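# Move wooden block from bench onto cart floor

## Task

Lift the wooden block from the bench and lay it flat on the cart floor at the handle end, next to the profiles; keep the drop flap open; keep anything already achieved intact; at the end both grippers are empty and away from the cart, the robot has released the block and backed off, is upright and not tilted, and touches nothing.

## Robot and tools

ROBOT. A Rainbow Robotics RB-Y1: a two-wheel differential base with two rear casters (0.58 m wide, 0.10 m ahead of the wheel axle, 0.57 m behind it, 0.58 m sweep radius when spinning in place), a folding torso (leg with ankle, knee, hip), a head camera and two 7-joint arms with parallel grippers. Each wrist has a camera case sticking out sideways that can hit things. Arm load rating is 3 kg each.

FRAMES. Base frame: origin on the floor between the drive wheels, x forward, y left, z up, metres. left_hand and right_hand print the point between the finger pads (0.03 m behind the tips) in base frame; fingers point along the hand's -z, close along its x. chest is also reported in base frame. base_odometry is relative to the base's starting pose, counts wheel turns only (slip looks like motion), heading in rad, positive left.

move. One action per call; all actions' motions start together. Allowed combinations: base and/or joints (optionally min_time_s, contact_limits); target alone or with min_time_s; or contact_limits alone. No action returns just state and images.
- base: {"x_m_s", "turn_rad_s", "for_s"}, velocities held for for_s then stopped. x_m_s forward speed, 0.005 to 0.4 m/s either sign or 0; turn_rad_s leftward turn rate, 0.02 to 1.509 rad/s either sign or 0; for_s 0.1 to 5 s. No sideways motion. Acceleration 0.4 m/s² (turns 0.5 rad/s²), so it coasts on up to 1 s (turn 3.1 s). Distance is roughly speed times for_s. If |x| + 0.27|turn| exceeds 0.4 both are scaled down.
- joints: absolute angle targets (rad, grippers in m of opening) by name, any subset. Ranges: torso_squat_rad 0 to 1.2; torso_shift_rad -0.3 to 0.6 (hips forward positive); torso_pitch_rad -0.2 to 1.4 (forward bow positive); torso_yaw_rad -1.5 to 1.5 (left positive; raise both arms outward 0.2 rad first). Combined torso limits: squat+shift <= 1.52; squat-shift+pitch <= 1.57; shift+0.5pitch-0.4squat <= 0.7; shift+0.3pitch-0.5squat <= 0.39. Left arm: shoulder_pitch ±2.356 (negative swings forward/up), shoulder_roll 0 to 3.141 (outward), shoulder_yaw ±2.094, elbow -2.617 to 0.01 (negative bends), forearm_roll ±3.141, wrist_pitch -1.57 to 1.919, hand_roll ±2.705, gripper 0 to 0.1. Right arm identical except shoulder_roll -3.141 to 0 (negative is outward). head_pan_rad ±0.523 (left positive), head_tilt_rad -0.35 to 1.57 (down positive).
- target: one hand to an absolute pose in base frame: side "left"/"right", x, y, z in m (-3 to 3), quat_wxyz in the format the hand lines print. Solved once into joint angles, so the hand follows an arc; split long moves. Checked only against the robot body. Refused while another move is still running.
- min_time_s: 0.1 to 8, slowest allowed duration for arm, head, torso motions.
- contact_limits: per gripper current in mA, 200 to 672.5 (start value 672.5); lower means softer grip, persists.
- cameras: list of head_camera, left_wrist_camera, right_wrist_camera or all; [] for none.
- blocking: true (default) waits for rest; false returns in ~0.5 s. A new move overrides only the joints/base it names.
To grasp, command an opening at least 0.005 m less than the object's width; the gripper then reads off_target or done, both fine.

wait: seconds 0 to 10, optional cameras; returns state. stop: brakes all running motions. zoom_image: camera plus region [x0,y0,x1,y1] pixels, max 504x504. read_manual: licence text only. finished_scene: scene number; call it last, nothing after it.

RESULTS. move line: done or worst status. Hand status: reached (within 10 mm and 2°), short (with error), or refused with reason. Joint statuses: moving, done, off_target (resting away from target, maybe still pushing), not_followed (collision check withheld the arm), time_out, contact_stop (torso only), limit_stop_at_<name> (self-collision guard), torque_fault, limit_stop_at_motor_heat. A time_out or contact_stop halts the whole torso or arm group. A refused call or an uncommanded stop cancels the rest of that reply's calls. on_its_own lists things not commanded. lidar_m: 12 distances in 30° sectors, first straight ahead, counter-clockwise, at 0.23 m height. motor_effort: wheel effort %, peak in brackets; at rest above ~30 suggests pushing. wheel_motors_off 1 means wheels disabled for 2 s after stalling. Joint torques, external torques, wrist force/torque (uncalibrated, offsets up to 16 N) and motor temperatures are also given.

AVOID. The base keeps driving into furniture; the body can catch under tables and tip. Heavy or far-forward loads or sudden stops after driving forward can tip the robot. Never let arms hit or squeeze each other (gripper closing on the other's fingers counts); keep shoulder rolls about 0.5 rad outward when both arms reach forward. Contact torque at a joint's load limit (shoulders 65.8, elbow 33.8, wrist joints 23.5 N m) freezes everything for 10 s. Motors overheat from holding loads or straining; at 80 °C the arm brakes. Do not drop the block, slam, push hard or let things fall. Thinking time lets the scene run on.

Each tool is called after "Emit:" by a JSON object that holds its "api" and its "payload".

## Session

Emit:
{"api": "move", "payload": {"joints": {"head_tilt_rad":0.65,"head_pan_rad":0.5}}}

Emit:
{"api": "move", "payload": {"joints": {"head_tilt_rad":0.65,"head_pan_rad":-0.5}, "cameras": ["head_camera"]}}

Emit:
{"api": "move", "payload": {"joints": {"head_tilt_rad":0.55,"head_pan_rad":0}, "cameras": ["head_camera"]}}

Scene clock: 1.00 s.
Joint torques (N m): left_arm=[-1.56 -0.75 0.68 -0.48 -0.13 -0.55 -0.13] | right_arm=[-3.64 -0.59 -0.78 -1.41 0.04 -0.56 0]
External joint torques (N m): left_arm=[-0.18 -0.9 0.67 0.08 -0.14 -0.13 -0.12] | right_arm=[-0.04 0.53 -0.73 0.22 -0.02 0.03 -0.02]
Motor temperatures (°C): left_arm=[30 28 32 36 34 33 38] | right_arm=[34 30 32 30 35 36 34]
Wrist force (N): left_arm=[-0.1 1.3 -7.8] | right_arm=[-2.6 0.9 -4.7]
Wrist torque (N m): left_arm=[-0.30 0.15 0.11] | right_arm=[-0.08 -0.10 -0.10]
Wrist force, peak (N): left_arm=[0.1 1.6 -7.9] | right_arm=[-2.9 0.8 -5.4]
move: done
base_odometry: x=+0.000 y=+0.000 heading=+0.000
lidar_m: 0.74 1.04 1.57 4.56 1.51 1.06 1.01 1.09 1.44 3.61 1.10 0.79
base_status: not commanded
joint_positions: torso_squat_rad=+0.350 torso_shift_rad=+0.000 torso_pitch_rad=+0.000 torso_yaw_rad=+0.000 left_shoulder_pitch_rad=+0.037 left_shoulder_roll_rad=+0.004 left_shoulder_yaw_rad=-0.043 left_elbow_rad=-0.196 left_forearm_roll_rad=-0.014 left_wrist_pitch_rad=+0.002 left_hand_roll_rad=+0.027 left_gripper_m=+0.099 right_shoulder_pitch_rad=-0.040 right_shoulder_roll_rad=-0.021 right_shoulder_yaw_rad=-0.018 right_elbow_rad=-0.235 right_forearm_roll_rad=+0.049 right_wrist_pitch_rad=-0.014 right_hand_roll_rad=+0.035 right_gripper_m=+0.099 head_pan_rad=+0.500 head_tilt_rad=+0.650
joint_status: all done
wheel_motors_off: 0
motor_effort: left_wheel=+0(1) right_wheel=+0(2)
chest: x=-0.2280 y=+0.0001 z=+1.2475 quat_wxyz=(+1.000, +0.000, +0.000, +0.000) (m; base frame)
left_hand: x=-0.1598 y=+0.2200 z=+0.5653 quat_wxyz=(+0.997, +0.000, -0.079, -0.009) (m; base frame)
right_hand: x=-0.0823 y=-0.2360 z=+0.5770 quat_wxyz=(+0.989, -0.016, -0.142, +0.041) (m; base frame)
pictures: head_camera, left_wrist_camera, right_wrist_camera
camera_calibration:
head_camera: T_world_to_cam=[[0.479424, -0.877018, -0.0314942, 0.143481], [-0.502835, -0.245109, -0.828902, 1.14793], [0.719243, 0.413232, -0.558506, 0.901679], [0, 0, 0, 1]] pos_world=[-0.140097, 0.0346013, 1.45963]
left_wrist_camera: T_world_to_cam=[[0.988724, 0.00955725, 0.149443, 0.0708295], [-0.0605519, -0.88722, 0.457355, -0.0439141], [0.13696, -0.461247, -0.876637, 0.69141], [0, 0, 0, 1]] pos_world=[-0.167385, 0.279272, 0.615616]
right_wrist_camera: T_world_to_cam=[[-0.945892, -0.11441, -0.303643, 0.0691098], [-0.245093, 0.865166, 0.437513, -0.0414065], [0.212646, 0.488261, -0.846394, 0.69334], [0, 0, 0, 1]] pos_world=[-0.0922137, -0.2948, 0.62594]

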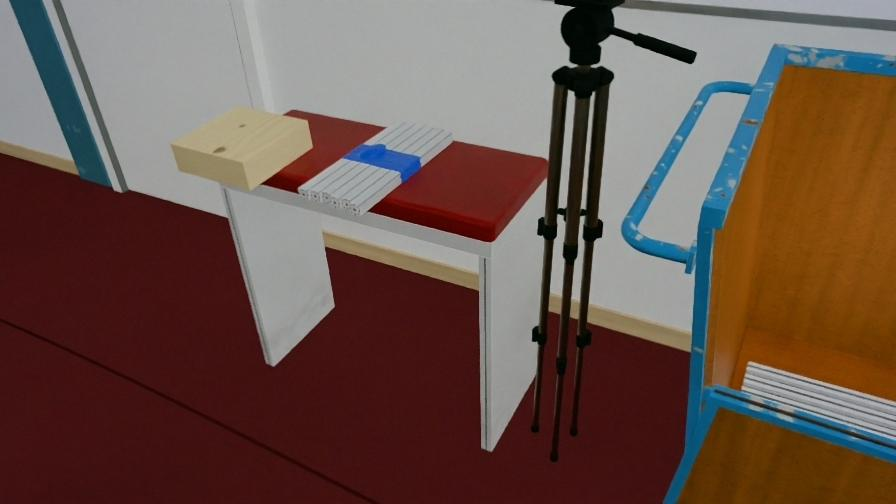

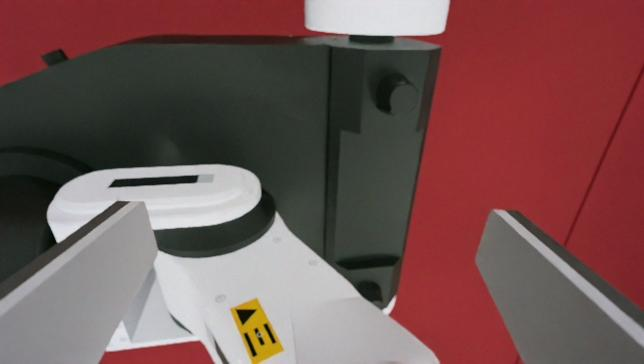

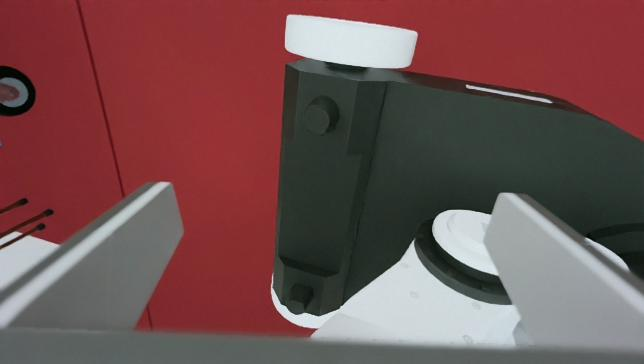

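Scene clock: 2.33 s.
Joint torques (N m): left_arm=[-1.48 -0.68 0.63 -0.47 -0.09 -0.53 0.07] | right_arm=[-3.64 -0.6 -0.55 -1.66 -0.1 -0.51 -0.14]
External joint torques (N m): left_arm=[-0.1 -0.83 0.61 0.09 -0.09 -0.11 0.08] | right_arm=[-0.05 0.52 -0.5 -0.03 -0.17 0.08 -0.15]
Motor temperatures (°C): left_arm=[30 28 32 36 34 33 38] | right_arm=[34 30 32 30 35 36 34]
Wrist force (N): left_arm=[-0.5 1.0 -7.4] | right_arm=[-2.4 1.8 -4.5]
Wrist torque (N m): left_arm=[-0.22 0.12 0.12] | right_arm=[-0.18 -0.07 -0.11]
Wrist force, peak (N): left_arm=[-0.7 1.3 -8.3] | right_arm=[-2.9 1.1 -5.5]
move: done
base_odometry: x=+0.000 y=+0.000 heading=+0.000
lidar_m: 0.74 1.03 1.57 4.56 1.51 1.08 1.01 1.08 1.44 3.62 1.09 0.78
base_status: not commanded
joint_positions: torso_squat_rad=+0.350 torso_shift_rad=+0.000 torso_pitch_rad=+0.000 torso_yaw_rad=+0.000 left_shoulder_pitch_rad=+0.037 left_shoulder_roll_rad=+0.004 left_shoulder_yaw_rad=-0.043 left_elbow_rad=-0.196 left_forearm_roll_rad=-0.014 left_wrist_pitch_rad=+0.002 left_hand_roll_rad=+0.027 left_gripper_m=+0.099 right_shoulder_pitch_rad=-0.040 right_shoulder_roll_rad=-0.021 right_shoulder_yaw_rad=-0.018 right_elbow_rad=-0.235 right_forearm_roll_rad=+0.049 right_wrist_pitch_rad=-0.014 right_hand_roll_rad=+0.035 right_gripper_m=+0.099 head_pan_rad=-0.500 head_tilt_rad=+0.650
joint_status: all done
wheel_motors_off: 0
motor_effort: left_wheel=+0(1) right_wheel=-1(2)
chest: x=-0.2280 y=+0.0001 z=+1.2475 quat_wxyz=(+1.000, +0.000, +0.000, +0.000) (m; base frame)
left_hand: x=-0.1598 y=+0.2200 z=+0.5653 quat_wxyz=(+0.997, +0.000, -0.079, -0.009) (m; base frame)
right_hand: x=-0.0823 y=-0.2360 z=+0.5770 quat_wxyz=(+0.989, -0.016, -0.142, +0.041) (m; base frame)
pictures: head_camera
camera_calibration:
head_camera: T_world_to_cam=[[-0.478877, -0.877317, -0.0314957, -0.0539346], [-0.477903, 0.290619, -0.828945, 1.15305], [0.7364, -0.381911, -0.558443, 0.90523], [0, 0, 0, 1]] pos_world=[-0.141396, -0.0366975, 1.45963]

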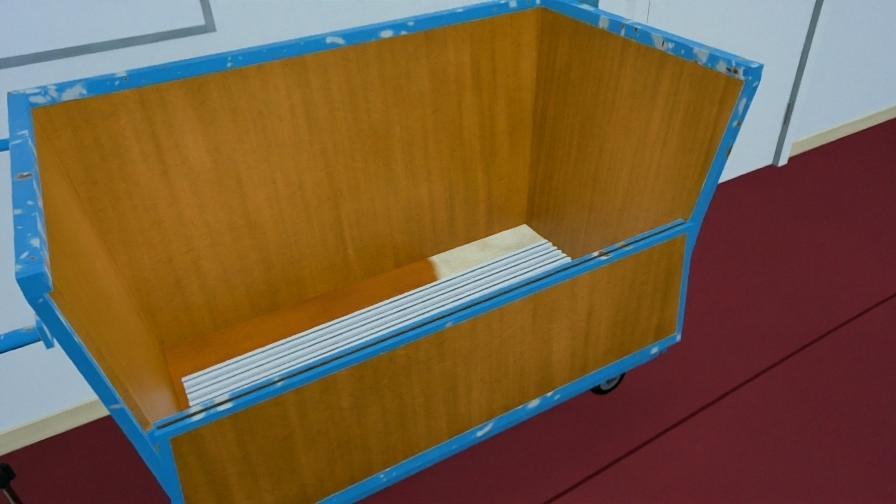

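Scene clock: 3.33 s.
Joint torques (N m): left_arm=[-1.53 -0.75 0.94 -0.51 -0.1 -0.71 -0.07] | right_arm=[-3.47 -0.67 -1.01 -1.39 -0.07 -0.58 -0.02]
External joint torques (N m): left_arm=[-0.15 -0.9 0.93 0.05 -0.11 -0.29 -0.06] | right_arm=[0.13 0.45 -0.97 0.24 -0.13 0.01 -0.03]
Motor temperatures (°C): left_arm=[30 28 32 36 34 33 38] | right_arm=[34 30 32 30 35 36 34]
Wrist force (N): left_arm=[0.3 1.8 -7.2] | right_arm=[-2.6 1.6 -4.7]
Wrist torque (N m): left_arm=[-0.37 0.20 0.09] | right_arm=[-0.17 -0.11 -0.09]
Wrist force, peak (N): left_arm=[0.3 1.8 -8.1] | right_arm=[-2.5 1.7 -5.1]
move: done
base_odometry: x=+0.000 y=+0.000 heading=+0.000
lidar_m: 0.74 1.03 1.55 4.56 1.52 1.07 1.02 1.07 1.45 3.62 1.09 0.79
base_status: not commanded
joint_positions: torso_squat_rad=+0.350 torso_shift_rad=+0.000 torso_pitch_rad=+0.000 torso_yaw_rad=+0.000 left_shoulder_pitch_rad=+0.037 left_shoulder_roll_rad=+0.004 left_shoulder_yaw_rad=-0.043 left_elbow_rad=-0.196 left_forearm_roll_rad=-0.014 left_wrist_pitch_rad=+0.002 left_hand_roll_rad=+0.027 left_gripper_m=+0.099 right_shoulder_pitch_rad=-0.040 right_shoulder_roll_rad=-0.021 right_shoulder_yaw_rad=-0.018 right_elbow_rad=-0.235 right_forearm_roll_rad=+0.049 right_wrist_pitch_rad=-0.014 right_hand_roll_rad=+0.035 right_gripper_m=+0.099 head_pan_rad=+0.000 head_tilt_rad=+0.550
joint_status: all done
wheel_motors_off: 0
motor_effort: left_wheel=+0(1) right_wheel=+0(2)
chest: x=-0.2280 y=+0.0001 z=+1.2475 quat_wxyz=(+1.000, +0.000, +0.000, +0.000) (m; base frame)
left_hand: x=-0.1598 y=+0.2200 z=+0.5653 quat_wxyz=(+0.997, +0.000, -0.079, -0.009) (m; base frame)
right_hand: x=-0.0823 y=-0.2360 z=+0.5770 quat_wxyz=(+0.989, -0.016, -0.142, +0.041) (m; base frame)
pictures: head_camera
camera_calibration:
head_camera: T_world_to_cam=[[0.00341248, -0.999504, -0.0313046, 0.0452299], [-0.473218, 0.0259637, -0.880563, 1.22882], [0.880939, 0.0178188, -0.472895, 0.811155], [0, 0, 0, 1]] pos_world=[-0.133231, -0.00115111, 1.46706]

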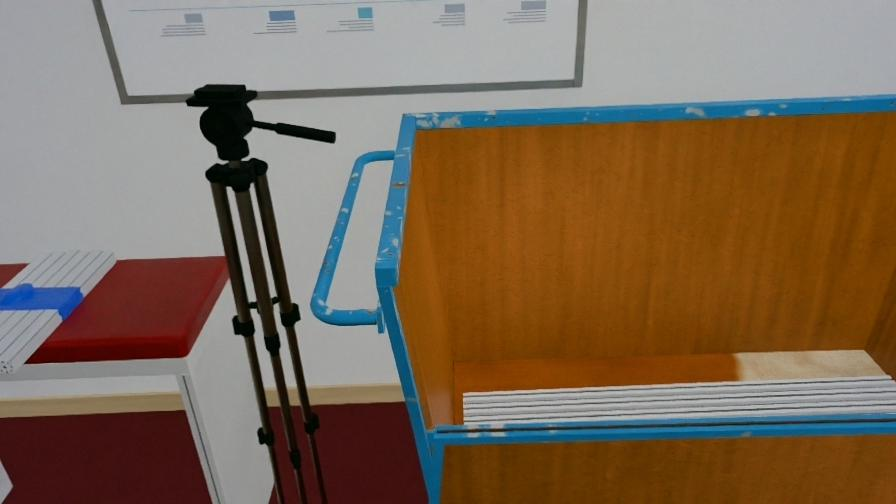

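Emit:
{"api": "move", "payload": {"joints": {"head_tilt_rad":0.6,"head_pan_rad":0.52}, "cameras": ["head_camera"]}}

Emit:
{"api": "zoom_image", "payload": {"camera": "head_camera", "region": [140, 80, 580, 328]}}

Emit:
{"api": "move", "payload": {"joints": {"head_tilt_rad":0.7,"head_pan_rad":-0.3}, "cameras": ["head_camera"]}}

Emit:
{"api": "zoom_image", "payload": {"camera": "head_camera", "region": [0, 100, 504, 384]}}

Scene clock: 10.80 s.
Joint torques (N m): left_arm=[-1.65 -0.85 0.61 -0.48 0.06 -0.71 -0.09] | right_arm=[-4.01 -0.56 -0.82 -1.36 0.04 -0.51 0.03]
External joint torques (N m): left_arm=[-0.27 -1 0.6 0.08 0.06 -0.28 -0.08] | right_arm=[-0.41 0.56 -0.78 0.27 -0.02 0.08 0.01]
Motor temperatures (°C): left_arm=[30 28 32 36 34 33 38] | right_arm=[34 30 32 30 35 36 34]
Wrist force (N): left_arm=[-0.3 0.4 -8.0] | right_arm=[-2.9 1.0 -4.5]
Wrist torque (N m): left_arm=[-0.21 0.12 0.11] | right_arm=[-0.08 -0.12 -0.10]
Wrist force, peak (N): left_arm=[0.2 1.5 -8.5] | right_arm=[-2.7 1.4 -5.3]
move: done
base_odometry: x=+0.000 y=+0.000 heading=+0.000
lidar_m: 0.74 1.04 1.57 4.56 1.53 1.07 1.03 1.08 1.45 3.61 1.09 0.77
base_status: not commanded
joint_positions: torso_squat_rad=+0.350 torso_shift_rad=+0.000 torso_pitch_rad=+0.000 torso_yaw_rad=+0.000 left_shoulder_pitch_rad=+0.037 left_shoulder_roll_rad=+0.004 left_shoulder_yaw_rad=-0.043 left_elbow_rad=-0.196 left_forearm_roll_rad=-0.014 left_wrist_pitch_rad=+0.002 left_hand_roll_rad=+0.027 left_gripper_m=+0.099 right_shoulder_pitch_rad=-0.040 right_shoulder_roll_rad=-0.021 right_shoulder_yaw_rad=-0.018 right_elbow_rad=-0.235 right_forearm_roll_rad=+0.049 right_wrist_pitch_rad=-0.014 right_hand_roll_rad=+0.035 right_gripper_m=+0.099 head_pan_rad=+0.520 head_tilt_rad=+0.600
joint_status: all done
wheel_motors_off: 0
motor_effort: left_wheel=+0(1) right_wheel=+0(2)
chest: x=-0.2280 y=+0.0001 z=+1.2475 quat_wxyz=(+1.000, +0.000, +0.000, +0.000) (m; base frame)
left_hand: x=-0.1598 y=+0.2200 z=+0.5653 quat_wxyz=(+0.997, +0.000, -0.079, -0.009) (m; base frame)
right_hand: x=-0.0823 y=-0.2360 z=+0.5770 quat_wxyz=(+0.989, -0.016, -0.142, +0.041) (m; base frame)
pictures: head_camera
camera_calibration:
head_camera: T_world_to_cam=[[0.498214, -0.866483, -0.0314471, 0.147286], [-0.46132, -0.234194, -0.855767, 1.19539], [0.734143, 0.440863, -0.516405, 0.843793], [0, 0, 0, 1]] pos_world=[-0.141388, 0.0355768, 1.46335]

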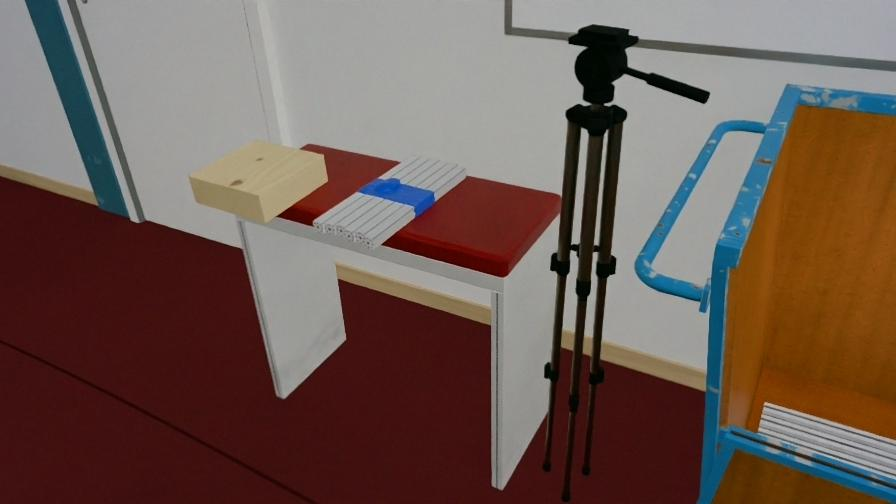

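Scaled by 1.145 from the camera's 896x504 image, which has a finer 1280x720 frame.

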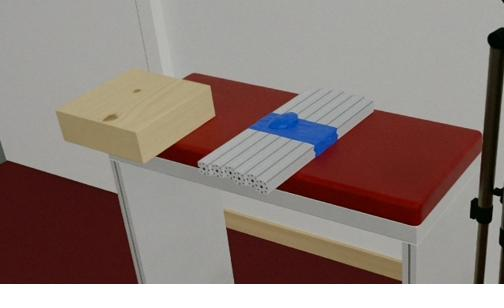

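Scene clock: 12.00 s.
Joint torques (N m): left_arm=[-1.74 -0.79 0.79 -0.54 -0.03 -0.71 0.03] | right_arm=[-3.68 -0.56 -0.79 -1.35 -0.1 -0.53 -0.03]
External joint torques (N m): left_arm=[-0.36 -0.93 0.78 0.02 -0.04 -0.28 0.04] | right_arm=[-0.09 0.55 -0.75 0.29 -0.16 0.06 -0.04]
Motor temperatures (°C): left_arm=[30 28 32 36 34 33 38] | right_arm=[34 30 32 30 35 36 34]
Wrist force (N): left_arm=[-0.1 1.1 -7.0] | right_arm=[-2.7 1.3 -4.5]
Wrist torque (N m): left_arm=[-0.28 0.13 0.07] | right_arm=[-0.13 -0.11 -0.08]
Wrist force, peak (N): left_arm=[0.0 1.7 -8.1] | right_arm=[-2.7 1.6 -5.5]
move: done
base_odometry: x=+0.000 y=+0.000 heading=+0.000
lidar_m: 0.75 1.04 1.57 4.56 1.50 1.08 1.02 1.08 1.44 3.61 1.10 0.77
base_status: not commanded
joint_positions: torso_squat_rad=+0.350 torso_shift_rad=+0.000 torso_pitch_rad=+0.000 torso_yaw_rad=+0.000 left_shoulder_pitch_rad=+0.037 left_shoulder_roll_rad=+0.004 left_shoulder_yaw_rad=-0.043 left_elbow_rad=-0.196 left_forearm_roll_rad=-0.014 left_wrist_pitch_rad=+0.002 left_hand_roll_rad=+0.027 left_gripper_m=+0.099 right_shoulder_pitch_rad=-0.040 right_shoulder_roll_rad=-0.021 right_shoulder_yaw_rad=-0.018 right_elbow_rad=-0.235 right_forearm_roll_rad=+0.049 right_wrist_pitch_rad=-0.014 right_hand_roll_rad=+0.035 right_gripper_m=+0.099 head_pan_rad=-0.300 head_tilt_rad=+0.700
joint_status: all done
wheel_motors_off: 0
motor_effort: left_wheel=+0(1) right_wheel=+0(2)
chest: x=-0.2280 y=+0.0001 z=+1.2475 quat_wxyz=(+1.000, +0.000, +0.000, +0.000) (m; base frame)
left_hand: x=-0.1598 y=+0.2200 z=+0.5653 quat_wxyz=(+0.997, +0.000, -0.079, -0.009) (m; base frame)
right_hand: x=-0.0823 y=-0.2360 z=+0.5770 quat_wxyz=(+0.989, -0.016, -0.142, +0.041) (m; base frame)
pictures: head_camera
camera_calibration:
head_camera: T_world_to_cam=[[-0.296625, -0.954477, -0.0314297, -0.0164684], [-0.565004, 0.201931, -0.799997, 1.09321], [0.769925, -0.219541, -0.599181, 0.971117], [0, 0, 0, 1]] pos_world=[-0.134905, -0.0232709, 1.45592]

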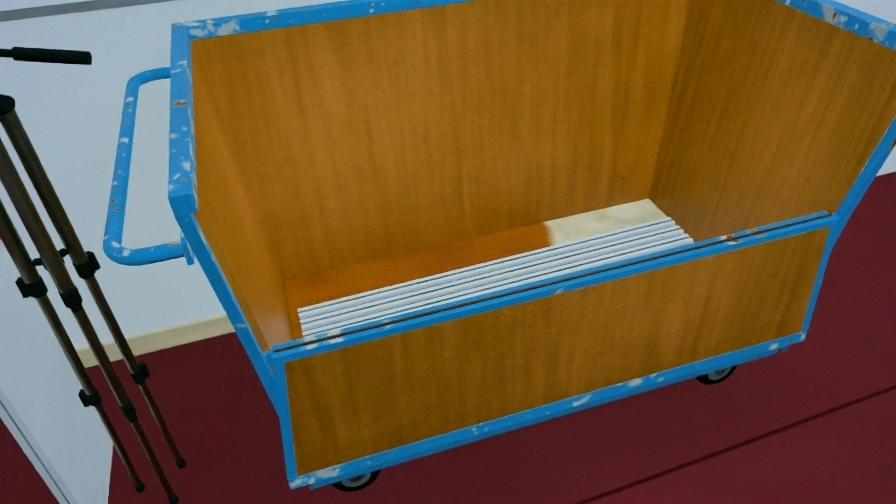

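Scaled by 1.000.

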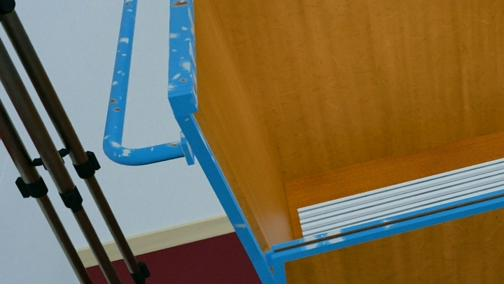

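Emit:
{"api": "move", "payload": {"base": {"x_m_s":0.3,"for_s":1.2}, "joints": {"head_tilt_rad":0.95,"head_pan_rad":0.0,"torso_squat_rad":0.05}}}

Emit:
{"api": "move", "payload": {"joints": {"head_tilt_rad":1.0,"head_pan_rad":0.4,"torso_pitch_rad":0.3}, "cameras": ["head_camera"]}}

Scene clock: 23.50 s.
Joint torques (N m): left_arm=[-1.06 -0.77 1.13 -0.33 -0.09 -0.57 0.02] | right_arm=[-2.95 -0.5 -0.94 -1.38 -0.12 -0.56 -0.05]
External joint torques (N m): left_arm=[0.32 -0.92 1.12 0.23 -0.09 -0.15 0.03] | right_arm=[0.64 0.62 -0.9 0.25 -0.18 0.04 -0.06]
Motor temperatures (°C): left_arm=[30 28 32 35 34 33 38] | right_arm=[34 30 32 30 35 36 34]
Wrist force (N): left_arm=[-0.7 1.7 -8.2] | right_arm=[-2.9 1.0 -5.1]
Wrist torque (N m): left_arm=[-0.35 0.02 0.12] | right_arm=[-0.05 -0.13 -0.12]
Wrist force, peak (N): left_arm=[0.0 1.9 -8.5] | right_arm=[-3.3 0.7 -5.2]
move: done
base_odometry: x=+0.360 y=+0.000 heading=+0.000
lidar_m: 0.39 0.41 0.76 4.08 2.05 1.45 1.39 1.45 1.93 4.88 0.56 0.41
base_status: done (sent for 1.2 of 1.2 s)
joint_positions: torso_squat_rad=+0.050 torso_shift_rad=+0.000 torso_pitch_rad=+0.000 torso_yaw_rad=+0.000 left_shoulder_pitch_rad=+0.037 left_shoulder_roll_rad=+0.004 left_shoulder_yaw_rad=-0.043 left_elbow_rad=-0.196 left_forearm_roll_rad=-0.014 left_wrist_pitch_rad=+0.002 left_hand_roll_rad=+0.027 left_gripper_m=+0.099 right_shoulder_pitch_rad=-0.040 right_shoulder_roll_rad=-0.021 right_shoulder_yaw_rad=-0.018 right_elbow_rad=-0.235 right_forearm_roll_rad=+0.049 right_wrist_pitch_rad=-0.014 right_hand_roll_rad=+0.035 right_gripper_m=+0.099 head_pan_rad=+0.000 head_tilt_rad=+0.950
joint_status: all done
wheel_motors_off: 0
motor_effort: left_wheel=-1(22) right_wheel=+0(55)
chest: x=-0.2279 y=+0.0001 z=+1.2891 quat_wxyz=(+1.000, +0.000, +0.000, +0.000) (m; base frame)
left_hand: x=-0.1597 y=+0.2200 z=+0.6068 quat_wxyz=(+0.997, +0.000, -0.079, -0.009) (m; base frame)
right_hand: x=-0.0823 y=-0.2360 z=+0.6186 quat_wxyz=(+0.989, -0.016, -0.142, +0.041) (m; base frame)
pictures: head_camera, left_wrist_camera, right_wrist_camera
camera_calibration:
head_camera: T_world_to_cam=[[-0.00904992, -0.999504, -0.0301597, 0.042258], [-0.778855, 0.0259615, -0.626667, 0.824409], [0.627139, 0.0178188, -0.778704, 1.23383], [0, 0, 0, 1]] pos_world=[-0.131304, -0.00115112, 1.47869]
left_wrist_camera: T_world_to_cam=[[0.988731, 0.00942352, 0.149403, 0.0645789], [-0.0606515, -0.887219, 0.457345, -0.0629448], [0.136863, -0.461253, -0.876649, 0.727858], [0, 0, 0, 1]] pos_world=[-0.167286, 0.279273, 0.657216]
right_wrist_camera: T_world_to_cam=[[-0.945892, -0.11441, -0.303643, 0.0817109], [-0.245093, 0.865166, 0.437513, -0.0595632], [0.212646, 0.488261, -0.846394, 0.728466], [0, 0, 0, 1]] pos_world=[-0.0922137, -0.2948, 0.66744]

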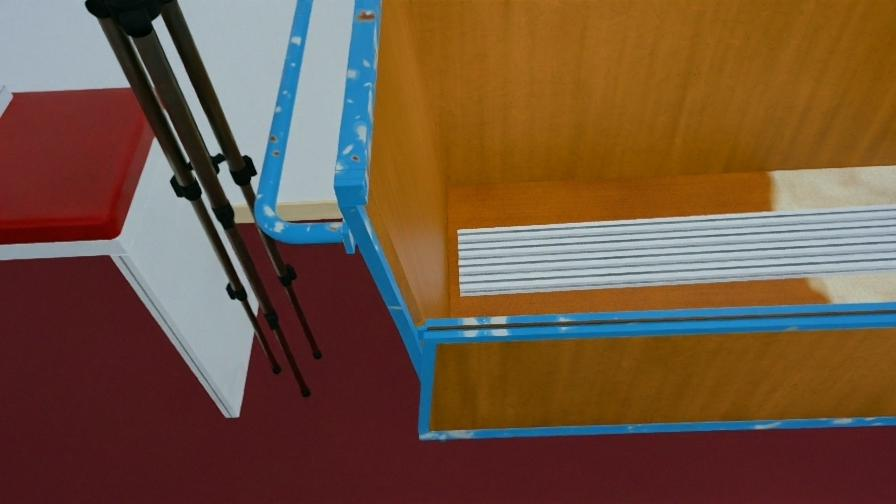

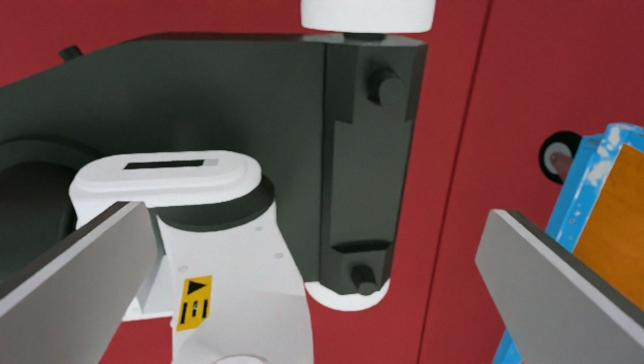

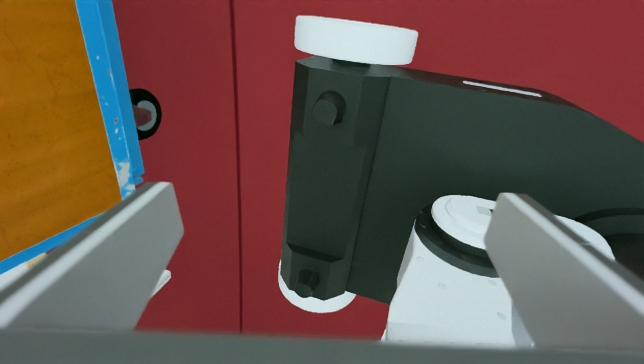

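Scene clock: 25.30 s.
Joint torques (N m): left_arm=[5.79 -0.69 0.79 2.8 -0.06 -0.1 0.04] | right_arm=[5.34 -0.33 -0.85 1.8 -0.22 0.09 -0.04]
External joint torques (N m): left_arm=[-0.99 -0.94 0.76 0.14 -0.06 -0.28 0.03] | right_arm=[0.8 0.63 -0.68 0.36 -0.21 0.12 -0.04]
Motor temperatures (°C): left_arm=[30 28 32 35 34 33 38] | right_arm=[34 30 32 30 35 36 34]
Wrist force (N): left_arm=[1.9 0.9 -7.2] | right_arm=[-0.9 0.9 -5.0]
Wrist torque (N m): left_arm=[-0.25 0.31 0.09] | right_arm=[-0.08 -0.04 -0.12]
Wrist force, peak (N): left_arm=[0.4 1.7 -8.3] | right_arm=[-2.6 1.1 -5.3]
move: done
base_odometry: x=+0.360 y=+0.000 heading=+0.000
lidar_m: 0.39 0.40 0.78 4.09 2.03 1.47 1.38 1.45 1.93 4.87 0.58 0.41
base_status: not commanded
joint_positions: torso_squat_rad=+0.050 torso_shift_rad=+0.000 torso_pitch_rad=+0.300 torso_yaw_rad=+0.000 left_shoulder_pitch_rad=+0.037 left_shoulder_roll_rad=+0.004 left_shoulder_yaw_rad=-0.043 left_elbow_rad=-0.196 left_forearm_roll_rad=-0.014 left_wrist_pitch_rad=+0.002 left_hand_roll_rad=+0.027 left_gripper_m=+0.099 right_shoulder_pitch_rad=-0.040 right_shoulder_roll_rad=-0.021 right_shoulder_yaw_rad=-0.018 right_elbow_rad=-0.235 right_forearm_roll_rad=+0.049 right_wrist_pitch_rad=-0.014 right_hand_roll_rad=+0.035 right_gripper_m=+0.099 head_pan_rad=+0.400 head_tilt_rad=+1.000
joint_status: all done
wheel_motors_off: 0
motor_effort: left_wheel=-2(2) right_wheel=+0(2)
chest: x=-0.1366 y=+0.0001 z=+1.2752 quat_wxyz=(+0.989, +0.000, +0.149, +0.000) (m; base frame)
left_hand: x=-0.2730 y=+0.2200 z=+0.6033 quat_wxyz=(+0.997, -0.002, +0.071, -0.009) (m; base frame)
right_hand: x=-0.1955 y=-0.2360 z=+0.5917 quat_wxyz=(+0.999, -0.010, +0.007, +0.043) (m; base frame)
pictures: head_camera
camera_calibration:
head_camera: T_world_to_cam=[[0.353724, -0.924745, -0.140447, 0.224157], [-0.895136, -0.291123, -0.337608, 0.494028], [0.271314, 0.245139, -0.93075, 1.31917], [0, 0, 0, 1]] pos_world=[0.00502232, 0.0277313, 1.42609]

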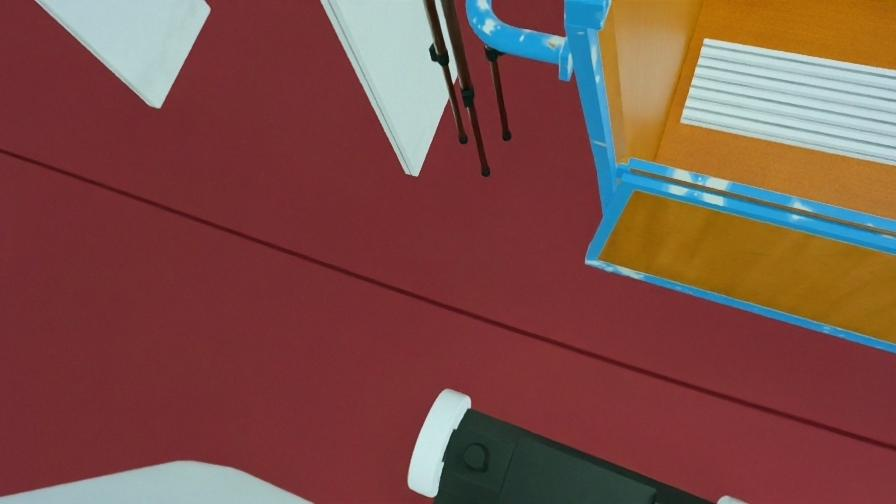

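Emit:
{"api": "move", "payload": {"base": {"x_m_s":-0.3,"for_s":0.5}, "joints": {"head_tilt_rad":0.75,"head_pan_rad":0.0,"torso_pitch_rad":0.0}, "cameras": []}}

Emit:
{"api": "move", "payload": {"base": {"turn_rad_s":0.6,"for_s":2.618}, "cameras": []}}

Emit:
{"api": "move", "payload": {"base": {"x_m_s":0.4,"for_s":3.0}, "cameras": []}}

Emit:
{"api": "move", "payload": {"base": {"turn_rad_s":-0.6,"for_s":2.618}, "cameras": ["head_camera"]}}

Scene clock: 49.30 s.
Joint torques (N m): left_arm=[-2.19 -0.79 0.55 -0.53 -0.05 -0.69 -0.11] | right_arm=[-3.85 -0.68 -0.72 -1.45 -0.03 -0.49 -0.01]
External joint torques (N m): left_arm=[-0.81 -0.94 0.54 0.03 -0.05 -0.27 -0.1] | right_arm=[-0.25 0.44 -0.67 0.18 -0.1 0.11 -0.02]
Motor temperatures (°C): left_arm=[30 28 32 36 34 33 37] | right_arm=[34 30 32 30 35 36 34]
Wrist force (N): left_arm=[-0.7 0.6 -7.7] | right_arm=[-3.1 0.9 -4.7]
Wrist torque (N m): left_arm=[-0.20 0.07 0.07] | right_arm=[-0.07 -0.16 -0.07]
Wrist force, peak (N): left_arm=[-0.2 2.0 -8.4] | right_arm=[-2.9 1.1 -5.4]
move: done
base_odometry: x=+0.260 y=+0.000 heading=+0.000
lidar_m: 0.47 0.79 1.43 4.47 1.89 1.35 1.28 1.34 1.79 4.52 0.73 0.52
base_status: done (sent for 0.5 of 0.5 s)
joint_positions: torso_squat_rad=+0.050 torso_shift_rad=+0.000 torso_pitch_rad=+0.000 torso_yaw_rad=+0.000 left_shoulder_pitch_rad=+0.037 left_shoulder_roll_rad=+0.004 left_shoulder_yaw_rad=-0.043 left_elbow_rad=-0.196 left_forearm_roll_rad=-0.014 left_wrist_pitch_rad=+0.002 left_hand_roll_rad=+0.027 left_gripper_m=+0.099 right_shoulder_pitch_rad=-0.040 right_shoulder_roll_rad=-0.021 right_shoulder_yaw_rad=-0.018 right_elbow_rad=-0.235 right_forearm_roll_rad=+0.049 right_wrist_pitch_rad=-0.014 right_hand_roll_rad=+0.035 right_gripper_m=+0.099 head_pan_rad=+0.000 head_tilt_rad=+0.750
joint_status: all done
wheel_motors_off: 0
motor_effort: left_wheel=+2(25) right_wheel=-1(26)
chest: x=-0.2281 y=+0.0001 z=+1.2891 quat_wxyz=(+1.000, +0.000, +0.000, +0.000) (m; base frame)
left_hand: x=-0.1599 y=+0.2200 z=+0.6068 quat_wxyz=(+0.997, +0.000, -0.079, -0.009) (m; base frame)
right_hand: x=-0.0824 y=-0.2360 z=+0.6186 quat_wxyz=(+0.989, -0.016, -0.142, +0.041) (m; base frame)
pictures: none
No camera images: "cameras" was empty.

Scene clock: 53.47 s.
Joint torques (N m): left_arm=[-1.79 -0.82 0.57 -0.55 -0.04 -0.67 -0.05] | right_arm=[-3.82 -0.61 -0.66 -1.56 -0.07 -0.62 0.02]
External joint torques (N m): left_arm=[-0.41 -0.98 0.56 0.01 -0.04 -0.24 -0.05] | right_arm=[-0.22 0.5 -0.62 0.07 -0.13 -0.02 0]
Motor temperatures (°C): left_arm=[30 28 32 35 34 33 37] | right_arm=[34 30 32 30 35 36 34]
Wrist force (N): left_arm=[-0.5 1.2 -7.5] | right_arm=[-2.7 0.9 -4.5]
Wrist torque (N m): left_arm=[-0.30 0.13 0.12] | right_arm=[-0.07 -0.13 -0.09]
Wrist force, peak (N): left_arm=[-0.5 1.4 -8.5] | right_arm=[-3.1 0.9 -5.5]
move: done
base_odometry: x=+0.260 y=+0.000 heading=+1.579
lidar_m: 4.76 1.85 1.35 1.28 1.32 1.82 4.83 0.73 0.52 0.49 0.80 1.43
base_status: done (sent for 2.63 of 2.63 s)
joint_positions: torso_squat_rad=+0.050 torso_shift_rad=+0.000 torso_pitch_rad=+0.000 torso_yaw_rad=+0.000 left_shoulder_pitch_rad=+0.037 left_shoulder_roll_rad=+0.004 left_shoulder_yaw_rad=-0.043 left_elbow_rad=-0.196 left_forearm_roll_rad=-0.014 left_wrist_pitch_rad=+0.002 left_hand_roll_rad=+0.027 left_gripper_m=+0.099 right_shoulder_pitch_rad=-0.040 right_shoulder_roll_rad=-0.021 right_shoulder_yaw_rad=-0.018 right_elbow_rad=-0.235 right_forearm_roll_rad=+0.049 right_wrist_pitch_rad=-0.014 right_hand_roll_rad=+0.035 right_gripper_m=+0.099 head_pan_rad=+0.000 head_tilt_rad=+0.750
joint_status: not commanded
wheel_motors_off: 0
motor_effort: left_wheel=+6(50) right_wheel=+20(41)
chest: x=-0.2280 y=+0.0001 z=+1.2891 quat_wxyz=(+1.000, +0.000, +0.000, +0.000) (m; base frame)
left_hand: x=-0.1598 y=+0.2200 z=+0.6068 quat_wxyz=(+0.997, +0.000, -0.079, -0.009) (m; base frame)
right_hand: x=-0.0824 y=-0.2360 z=+0.6186 quat_wxyz=(+0.989, -0.016, -0.142, +0.041) (m; base frame)
pictures: none
No camera images: "cameras" was empty.

Scene clock: 57.83 s.
Joint torques (N m): left_arm=[-1.05 -0.68 0.55 -0.62 -0.06 -0.64 0] | right_arm=[-3.18 -0.72 -0.69 -1.23 -0.09 -0.59 0.03]
External joint torques (N m): left_arm=[0.33 -0.83 0.53 -0.07 -0.06 -0.22 0.01] | right_arm=[0.42 0.39 -0.65 0.4 -0.15 0.01 0.02]
Motor temperatures (°C): left_arm=[30 28 32 35 34 33 37] | right_arm=[34 30 32 30 35 36 34]
Wrist force (N): left_arm=[-0.7 1.7 -7.8] | right_arm=[-2.6 1.1 -4.7]
Wrist torque (N m): left_arm=[-0.33 0.09 0.15] | right_arm=[-0.09 -0.09 -0.09]
Wrist force, peak (N): left_arm=[0.0 1.5 -8.3] | right_arm=[-2.8 0.9 -5.2]
move: done
base_odometry: x=+0.249 y=+1.200 heading=+1.581
lidar_m: 4.41 1.87 1.35 1.30 1.35 1.83 1.95 1.21 0.92 0.66 1.30 1.75
base_status: done (sent for 3 of 3 s)
joint_positions: torso_squat_rad=+0.050 torso_shift_rad=+0.000 torso_pitch_rad=+0.000 torso_yaw_rad=+0.000 left_shoulder_pitch_rad=+0.037 left_shoulder_roll_rad=+0.004 left_shoulder_yaw_rad=-0.043 left_elbow_rad=-0.196 left_forearm_roll_rad=-0.014 left_wrist_pitch_rad=+0.002 left_hand_roll_rad=+0.027 left_gripper_m=+0.099 right_shoulder_pitch_rad=-0.040 right_shoulder_roll_rad=-0.021 right_shoulder_yaw_rad=-0.018 right_elbow_rad=-0.235 right_forearm_roll_rad=+0.049 right_wrist_pitch_rad=-0.014 right_hand_roll_rad=+0.035 right_gripper_m=+0.099 head_pan_rad=+0.000 head_tilt_rad=+0.750
joint_status: not commanded
wheel_motors_off: 0
motor_effort: left_wheel=+18(49) right_wheel=-16(46)
chest: x=-0.2280 y=+0.0001 z=+1.2891 quat_wxyz=(+1.000, +0.000, +0.000, +0.000) (m; base frame)
left_hand: x=-0.1597 y=+0.2200 z=+0.6068 quat_wxyz=(+0.997, +0.000, -0.079, -0.009) (m; base frame)
right_hand: x=-0.0823 y=-0.2360 z=+0.6186 quat_wxyz=(+0.989, -0.016, -0.142, +0.041) (m; base frame)
pictures: none
No camera images: "cameras" was empty.

Scene clock: 62.03 s.
Joint torques (N m): left_arm=[-1.35 -0.71 0.44 -0.42 -0.06 -0.62 -0.06] | right_arm=[-3.73 -0.57 -0.76 -1.23 -0.09 -0.58 -0.02]
External joint torques (N m): left_arm=[0.03 -0.86 0.43 0.14 -0.07 -0.19 -0.05] | right_arm=[-0.13 0.55 -0.72 0.4 -0.15 0.01 -0.04]
Motor temperatures (°C): left_arm=[30 28 32 35 34 33 37] | right_arm=[34 30 32 30 35 36 34]
Wrist force (N): left_arm=[-0.3 1.6 -7.5] | right_arm=[-2.7 1.2 -4.4]
Wrist torque (N m): left_arm=[-0.34 0.10 0.07] | right_arm=[-0.10 -0.09 -0.06]
Wrist force, peak (N): left_arm=[-0.3 1.3 -8.6] | right_arm=[-2.7 1.5 -5.3]
move: done
base_odometry: x=+0.248 y=+1.200 heading=+0.002
lidar_m: 0.64 1.29 1.72 4.41 1.90 1.35 1.30 1.36 1.81 2.13 1.20 0.89
base_status: done (sent for 2.63 of 2.63 s)
joint_positions: torso_squat_rad=+0.050 torso_shift_rad=+0.000 torso_pitch_rad=+0.000 torso_yaw_rad=+0.000 left_shoulder_pitch_rad=+0.037 left_shoulder_roll_rad=+0.004 left_shoulder_yaw_rad=-0.043 left_elbow_rad=-0.196 left_forearm_roll_rad=-0.014 left_wrist_pitch_rad=+0.002 left_hand_roll_rad=+0.027 left_gripper_m=+0.099 right_shoulder_pitch_rad=-0.040 right_shoulder_roll_rad=-0.021 right_shoulder_yaw_rad=-0.018 right_elbow_rad=-0.235 right_forearm_roll_rad=+0.049 right_wrist_pitch_rad=-0.014 right_hand_roll_rad=+0.035 right_gripper_m=+0.099 head_pan_rad=+0.000 head_tilt_rad=+0.750
joint_status: not commanded
wheel_motors_off: 0
motor_effort: left_wheel=+22(47) right_wheel=+4(51)
chest: x=-0.2280 y=+0.0001 z=+1.2891 quat_wxyz=(+1.000, +0.000, +0.000, +0.000) (m; base frame)
left_hand: x=-0.1597 y=+0.2200 z=+0.6068 quat_wxyz=(+0.997, +0.000, -0.079, -0.009) (m; base frame)
right_hand: x=-0.0823 y=-0.2359 z=+0.6186 quat_wxyz=(+0.989, -0.016, -0.142, +0.041) (m; base frame)
pictures: head_camera
camera_calibration:
head_camera: T_world_to_cam=[[-0.00287818, -0.999504, -0.0313573, 0.045212], [-0.638798, 0.0259632, -0.768936, 1.06508], [0.769369, 0.0178178, -0.638556, 1.05443], [0, 0, 0, 1]] pos_world=[-0.130744, -0.00125111, 1.49371]

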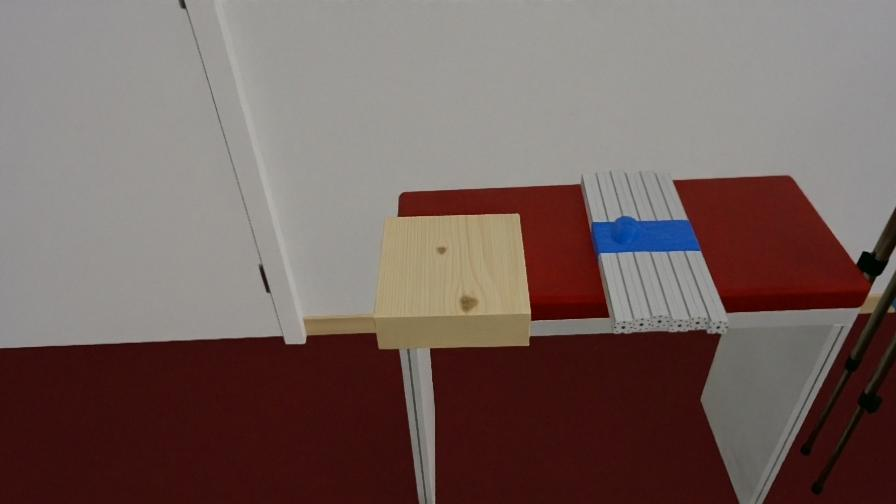

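Emit:
{"api": "move", "payload": {"joints": {"torso_squat_rad":0.95,"torso_pitch_rad":0.35,"head_tilt_rad":0.6}, "cameras": []}}

Emit:
{"api": "move", "payload": {"target": {"side":"right","x":0.30,"y":0.01,"z":0.775,"quat_wxyz":[0.7071,0,-0.7071,0]}}}

Scene clock: 73.63 s.
Joint torques (N m): left_arm=[7.29 -0.85 0.6 3.18 -0.2 0.11 0.03] | right_arm=[6.19 -0.8 -1.05 2.49 -0.19 0.2 0.08]
External joint torques (N m): left_arm=[-0.81 -1.12 0.57 0 -0.2 -0.17 0.02] | right_arm=[0.32 0.13 -0.85 0.55 -0.17 0.14 0.09]
Motor temperatures (°C): left_arm=[30 28 32 35 34 32 37] | right_arm=[34 30 32 30 35 36 34]
Wrist force (N): left_arm=[2.0 1.1 -7.1] | right_arm=[-0.4 1.1 -5.3]
Wrist torque (N m): left_arm=[-0.26 0.22 0.07] | right_arm=[-0.09 0.02 -0.08]
Wrist force, peak (N): left_arm=[2.5 1.3 -8.6] | right_arm=[-2.9 1.7 -5.3]
move: done
base_odometry: x=+0.248 y=+1.200 heading=+0.002
lidar_m: 0.64 1.30 1.73 4.41 1.91 1.36 1.29 1.35 1.81 2.15 1.21 0.91
base_status: not commanded
joint_positions: torso_squat_rad=+0.950 torso_shift_rad=+0.000 torso_pitch_rad=+0.350 torso_yaw_rad=+0.000 left_shoulder_pitch_rad=+0.037 left_shoulder_roll_rad=+0.004 left_shoulder_yaw_rad=-0.043 left_elbow_rad=-0.196 left_forearm_roll_rad=-0.014 left_wrist_pitch_rad=+0.002 left_hand_roll_rad=+0.027 left_gripper_m=+0.099 right_shoulder_pitch_rad=-0.040 right_shoulder_roll_rad=-0.021 right_shoulder_yaw_rad=-0.018 right_elbow_rad=-0.235 right_forearm_roll_rad=+0.049 right_wrist_pitch_rad=-0.014 right_hand_roll_rad=+0.035 right_gripper_m=+0.099 head_pan_rad=+0.000 head_tilt_rad=+0.600
joint_status: all done
wheel_motors_off: 0
motor_effort: left_wheel=+21(24) right_wheel=+4(6)
chest: x=-0.1219 y=+0.0001 z=+0.9784 quat_wxyz=(+0.985, +0.000, +0.174, +0.000) (m; base frame)
left_hand: x=-0.2917 y=+0.2200 z=+0.3141 quat_wxyz=(+0.995, -0.002, +0.095, -0.009) (m; base frame)
right_hand: x=-0.2149 y=-0.2360 z=+0.2986 quat_wxyz=(+0.999, -0.009, +0.032, +0.043) (m; base frame)
pictures: none
No camera images: "cameras" was empty.

Scene clock: 73.93 s.
Joint torques (N m): left_arm=[6.93 -0.74 0.99 3.22 -0.07 0.07 -0.09] | right_arm=[6.43 -0.29 -0.62 2.42 -0.13 0.08 0.07]
External joint torques (N m): left_arm=[-1.17 -1 0.96 0.04 -0.07 -0.2 -0.1] | right_arm=[0.55 0.64 -0.43 0.47 -0.11 0.01 0.08]
Motor temperatures (°C): left_arm=[30 28 32 35 34 32 37] | right_arm=[34 30 32 30 35 36 34]
Wrist force (N): left_arm=[2.3 1.0 -7.7] | right_arm=[-0.1 0.9 -5.4]
Wrist torque (N m): left_arm=[-0.26 0.28 0.06] | right_arm=[-0.06 0.07 -0.07]
Wrist force, peak (N): left_arm=[2.1 1.6 -8.1] | right_arm=[-0.1 0.9 -5.4]
move: refused
base_odometry: x=+0.248 y=+1.200 heading=+0.002
lidar_m: 0.65 1.30 1.72 4.41 1.90 1.37 1.29 1.36 1.81 2.12 1.21 0.91
base_status: not commanded
joint_positions: torso_squat_rad=+0.950 torso_shift_rad=+0.000 torso_pitch_rad=+0.350 torso_yaw_rad=+0.000 left_shoulder_pitch_rad=+0.037 left_shoulder_roll_rad=+0.004 left_shoulder_yaw_rad=-0.043 left_elbow_rad=-0.196 left_forearm_roll_rad=-0.014 left_wrist_pitch_rad=+0.002 left_hand_roll_rad=+0.027 left_gripper_m=+0.099 right_shoulder_pitch_rad=-0.040 right_shoulder_roll_rad=-0.021 right_shoulder_yaw_rad=-0.018 right_elbow_rad=-0.235 right_forearm_roll_rad=+0.049 right_wrist_pitch_rad=-0.014 right_hand_roll_rad=+0.035 right_gripper_m=+0.099 head_pan_rad=+0.000 head_tilt_rad=+0.600
joint_status: not commanded
wheel_motors_off: 0
motor_effort: left_wheel=+20(22) right_wheel=+4(5)
chest: x=-0.1219 y=+0.0001 z=+0.9784 quat_wxyz=(+0.985, +0.000, +0.174, +0.000) (m; base frame)
left_hand: x=-0.2917 y=+0.2200 z=+0.3141 quat_wxyz=(+0.995, -0.002, +0.095, -0.009) (m; base frame)
right_hand: x=-0.2149 y=-0.2360 z=+0.2986 quat_wxyz=(+0.999, -0.009, +0.032, +0.043) (m; base frame)
right_hand_status: refused: the way to the posture found for that pose touches the leg; the posture itself is clear. Nothing moved. The way starts where the arm stands: move the arm first, then send the pose again.
pictures: head_camera, left_wrist_camera, right_wrist_camera
camera_calibration:
head_camera: T_world_to_cam=[[-0.00904562, -0.999504, -0.0301617, 0.0337658], [-0.778767, 0.0259619, -0.626776, 0.752443], [0.627248, 0.0178193, -0.778616, 0.867897], [0, 0, 0, 1]] pos_world=[0.041896, -0.00125112, 1.14839]
left_wrist_camera: T_world_to_cam=[[0.980015, 0.00942249, -0.198702, 0.345682], [0.0998515, -0.887223, 0.450405, 0.111845], [-0.172049, -0.461244, -0.870433, 0.397182], [0, 0, 0, 1]] pos_world=[-0.281607, 0.279173, 0.364033]
right_wrist_camera: T_world_to_cam=[[-0.992672, -0.114392, 0.0389513, -0.253156], [-0.0802769, 0.865179, 0.494995, 0.0662156], [-0.0903232, 0.488241, -0.868022, 0.427152], [0, 0, 0, 1]] pos_world=[-0.207404, -0.2948, 0.347862]

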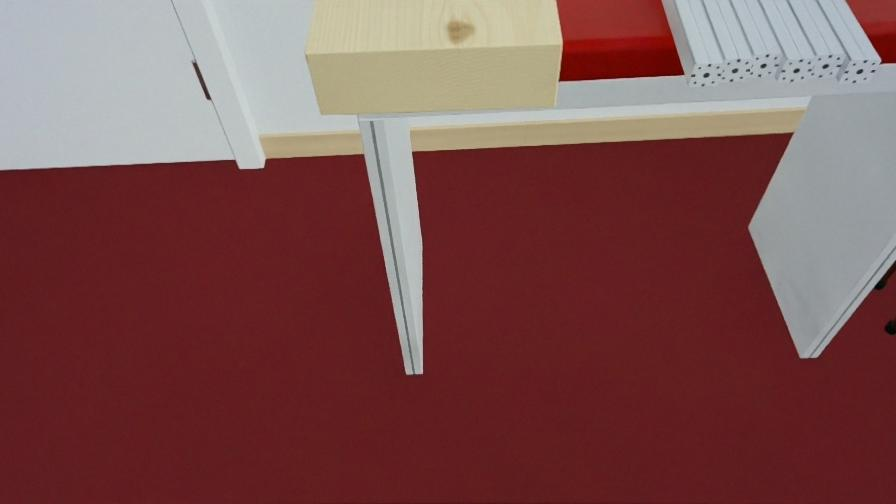

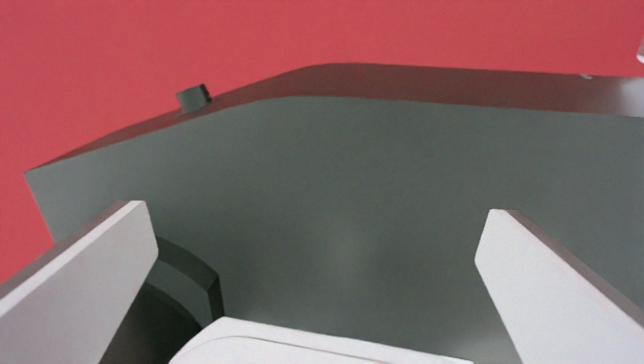

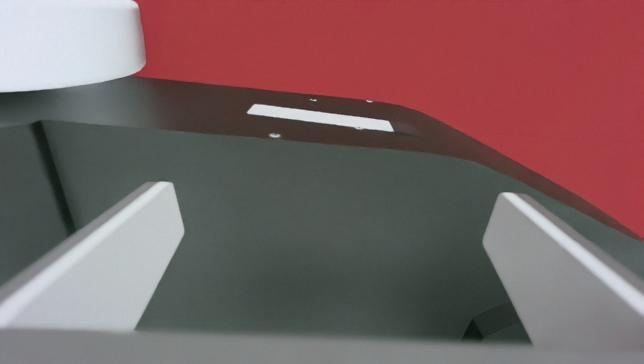

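Emit:
{"api": "move", "payload": {"joints": {"right_shoulder_roll_rad":-0.5,"right_shoulder_pitch_rad":0.0,"right_elbow_rad":-1.6}, "cameras": []}}

Emit:
{"api": "move", "payload": {"target": {"side":"right","x":0.38,"y":0.018,"z":0.768,"quat_wxyz":[0.7071,0,-0.7071,0]}}}

Scene clock: 78.30 s.
Joint torques (N m): left_arm=[7.18 -0.5 0.8 3.27 0.04 -0.08 -0.03] | right_arm=[-2.81 -8.89 -5.46 -8.3 0.1 -1.48 -0.02]
External joint torques (N m): left_arm=[-0.92 -0.76 0.77 0.08 0.05 -0.35 -0.04] | right_arm=[1.1 0.29 0.1 -0.14 -0.05 0.1 -0.05]
Motor temperatures (°C): left_arm=[30 28 32 35 34 32 37] | right_arm=[34 30 32 30 35 36 34]
Wrist force (N): left_arm=[1.8 1.2 -7.5] | right_arm=[-5.6 4.0 -0.5]
Wrist torque (N m): left_arm=[-0.24 0.23 0.03] | right_arm=[-0.31 -0.27 -0.13]
Wrist force, peak (N): left_arm=[1.8 1.5 -8.4] | right_arm=[-6.3 4.7 -0.8]
move: done
base_odometry: x=+0.248 y=+1.200 heading=+0.001
lidar_m: 0.64 1.29 1.73 4.41 1.91 1.37 1.29 1.36 1.81 2.13 1.21 0.90
base_status: not commanded
joint_positions: torso_squat_rad=+0.950 torso_shift_rad=+0.000 torso_pitch_rad=+0.350 torso_yaw_rad=+0.000 left_shoulder_pitch_rad=+0.037 left_shoulder_roll_rad=+0.004 left_shoulder_yaw_rad=-0.043 left_elbow_rad=-0.196 left_forearm_roll_rad=-0.014 left_wrist_pitch_rad=+0.002 left_hand_roll_rad=+0.027 left_gripper_m=+0.099 right_shoulder_pitch_rad=+0.000 right_shoulder_roll_rad=-0.500 right_shoulder_yaw_rad=-0.018 right_elbow_rad=-1.600 right_forearm_roll_rad=+0.049 right_wrist_pitch_rad=-0.014 right_hand_roll_rad=+0.035 right_gripper_m=+0.099 head_pan_rad=+0.000 head_tilt_rad=+0.600
joint_status: all done
wheel_motors_off: 0
motor_effort: left_wheel=+21(22) right_wheel=+4(6)
chest: x=-0.1219 y=+0.0001 z=+0.9784 quat_wxyz=(+0.985, +0.000, +0.174, +0.000) (m; base frame)
left_hand: x=-0.2918 y=+0.2200 z=+0.3141 quat_wxyz=(+0.995, -0.002, +0.095, -0.009) (m; base frame)
right_hand: x=+0.3068 y=-0.3670 z=+0.6415 quat_wxyz=(+0.771, -0.169, -0.568, +0.234) (m; base frame)
pictures: none
No camera images: "cameras" was empty.

Scene clock: 80.10 s.
Joint torques (N m): left_arm=[7.06 -0.55 0.69 3.41 -0.15 0.08 0.03] | right_arm=[-12.64 5.41 -2.18 -9.46 1.9 0.2 -0.31]
External joint torques (N m): left_arm=[-1.04 -0.81 0.66 0.22 -0.14 -0.2 0.02] | right_arm=[-0.07 -0.23 -1.03 -0.08 0.35 0.12 -0.36]
Motor temperatures (°C): left_arm=[30 28 32 35 34 32 37] | right_arm=[34 30 32 30 35 36 34]
Wrist force (N): left_arm=[2.3 1.5 -7.9] | right_arm=[-7.2 0.8 1.2]
Wrist torque (N m): left_arm=[-0.28 0.26 0.07] | right_arm=[-0.15 -0.40 -0.10]
Wrist force, peak (N): left_arm=[2.5 1.9 -8.4] | right_arm=[-8.0 1.0 1.9]
move: done
base_odometry: x=+0.248 y=+1.200 heading=+0.001
lidar_m: 0.64 1.29 1.69 4.41 1.91 1.36 1.29 1.36 1.81 2.14 1.20 0.89
base_status: not commanded
joint_positions: torso_squat_rad=+0.950 torso_shift_rad=+0.000 torso_pitch_rad=+0.350 torso_yaw_rad=+0.000 left_shoulder_pitch_rad=+0.037 left_shoulder_roll_rad=+0.004 left_shoulder_yaw_rad=-0.043 left_elbow_rad=-0.196 left_forearm_roll_rad=-0.014 left_wrist_pitch_rad=+0.002 left_hand_roll_rad=+0.027 left_gripper_m=+0.099 right_shoulder_pitch_rad=-0.613 right_shoulder_roll_rad=+0.000 right_shoulder_yaw_rad=+0.697 right_elbow_rad=-1.417 right_forearm_roll_rad=-1.732 right_wrist_pitch_rad=-0.892 right_hand_roll_rad=+1.610 right_gripper_m=+0.099 head_pan_rad=+0.000 head_tilt_rad=+0.600
joint_status: all done
wheel_motors_off: 0
motor_effort: left_wheel=+20(22) right_wheel=+1(6)
chest: x=-0.1219 y=+0.0001 z=+0.9784 quat_wxyz=(+0.985, +0.000, +0.174, +0.000) (m; base frame)
left_hand: x=-0.2918 y=+0.2200 z=+0.3141 quat_wxyz=(+0.995, -0.002, +0.095, -0.009) (m; base frame)
right_hand: x=+0.3798 y=+0.0183 z=+0.7679 quat_wxyz=(+0.707, +0.001, -0.707, +0.000) (m; base frame)
right_hand_status: reached (checked arc, planned for 1.5 s): 0 mm and 0.1 deg off.
pictures: head_camera, left_wrist_camera, right_wrist_camera
camera_calibration:
head_camera: T_world_to_cam=[[-0.00904562, -0.999504, -0.0301617, 0.0337658], [-0.778767, 0.0259619, -0.626776, 0.752443], [0.627248, 0.0178193, -0.778616, 0.867897], [0, 0, 0, 1]] pos_world=[0.041896, -0.00125112, 1.14839]
left_wrist_camera: T_world_to_cam=[[0.980022, 0.00955513, -0.198662, 0.345633], [0.0999504, -0.887218, 0.450394, 0.111875], [-0.171953, -0.461252, -0.870447, 0.397217], [0, 0, 0, 1]] pos_world=[-0.281607, 0.279172, 0.364032]
right_wrist_camera: T_world_to_cam=[[0.0267969, -0.0285934, -0.999232, 0.756395], [-0.507943, 0.860541, -0.0382465, 0.233622], [0.860974, 0.508578, 0.00853599, -0.270716], [0, 0, 0, 1]] pos_world=[0.331476, -0.0417331, 0.76706]

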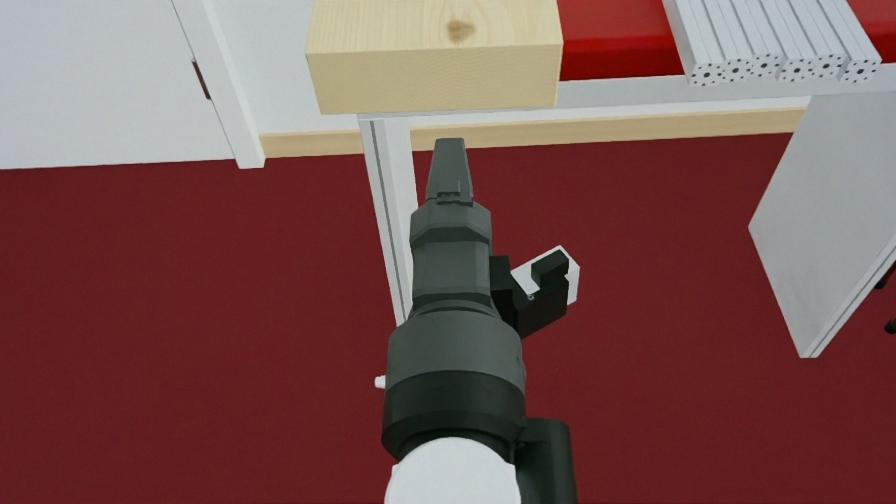

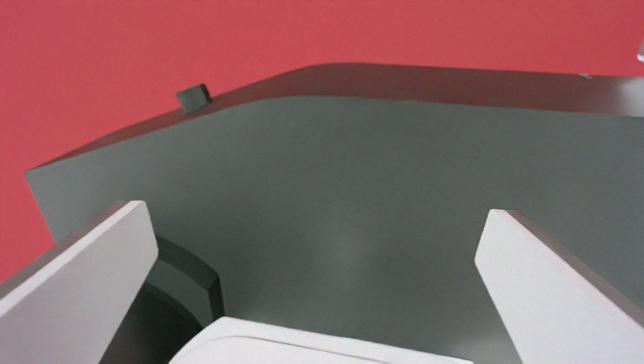

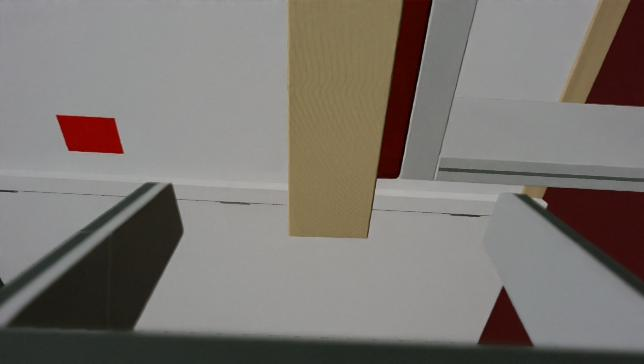

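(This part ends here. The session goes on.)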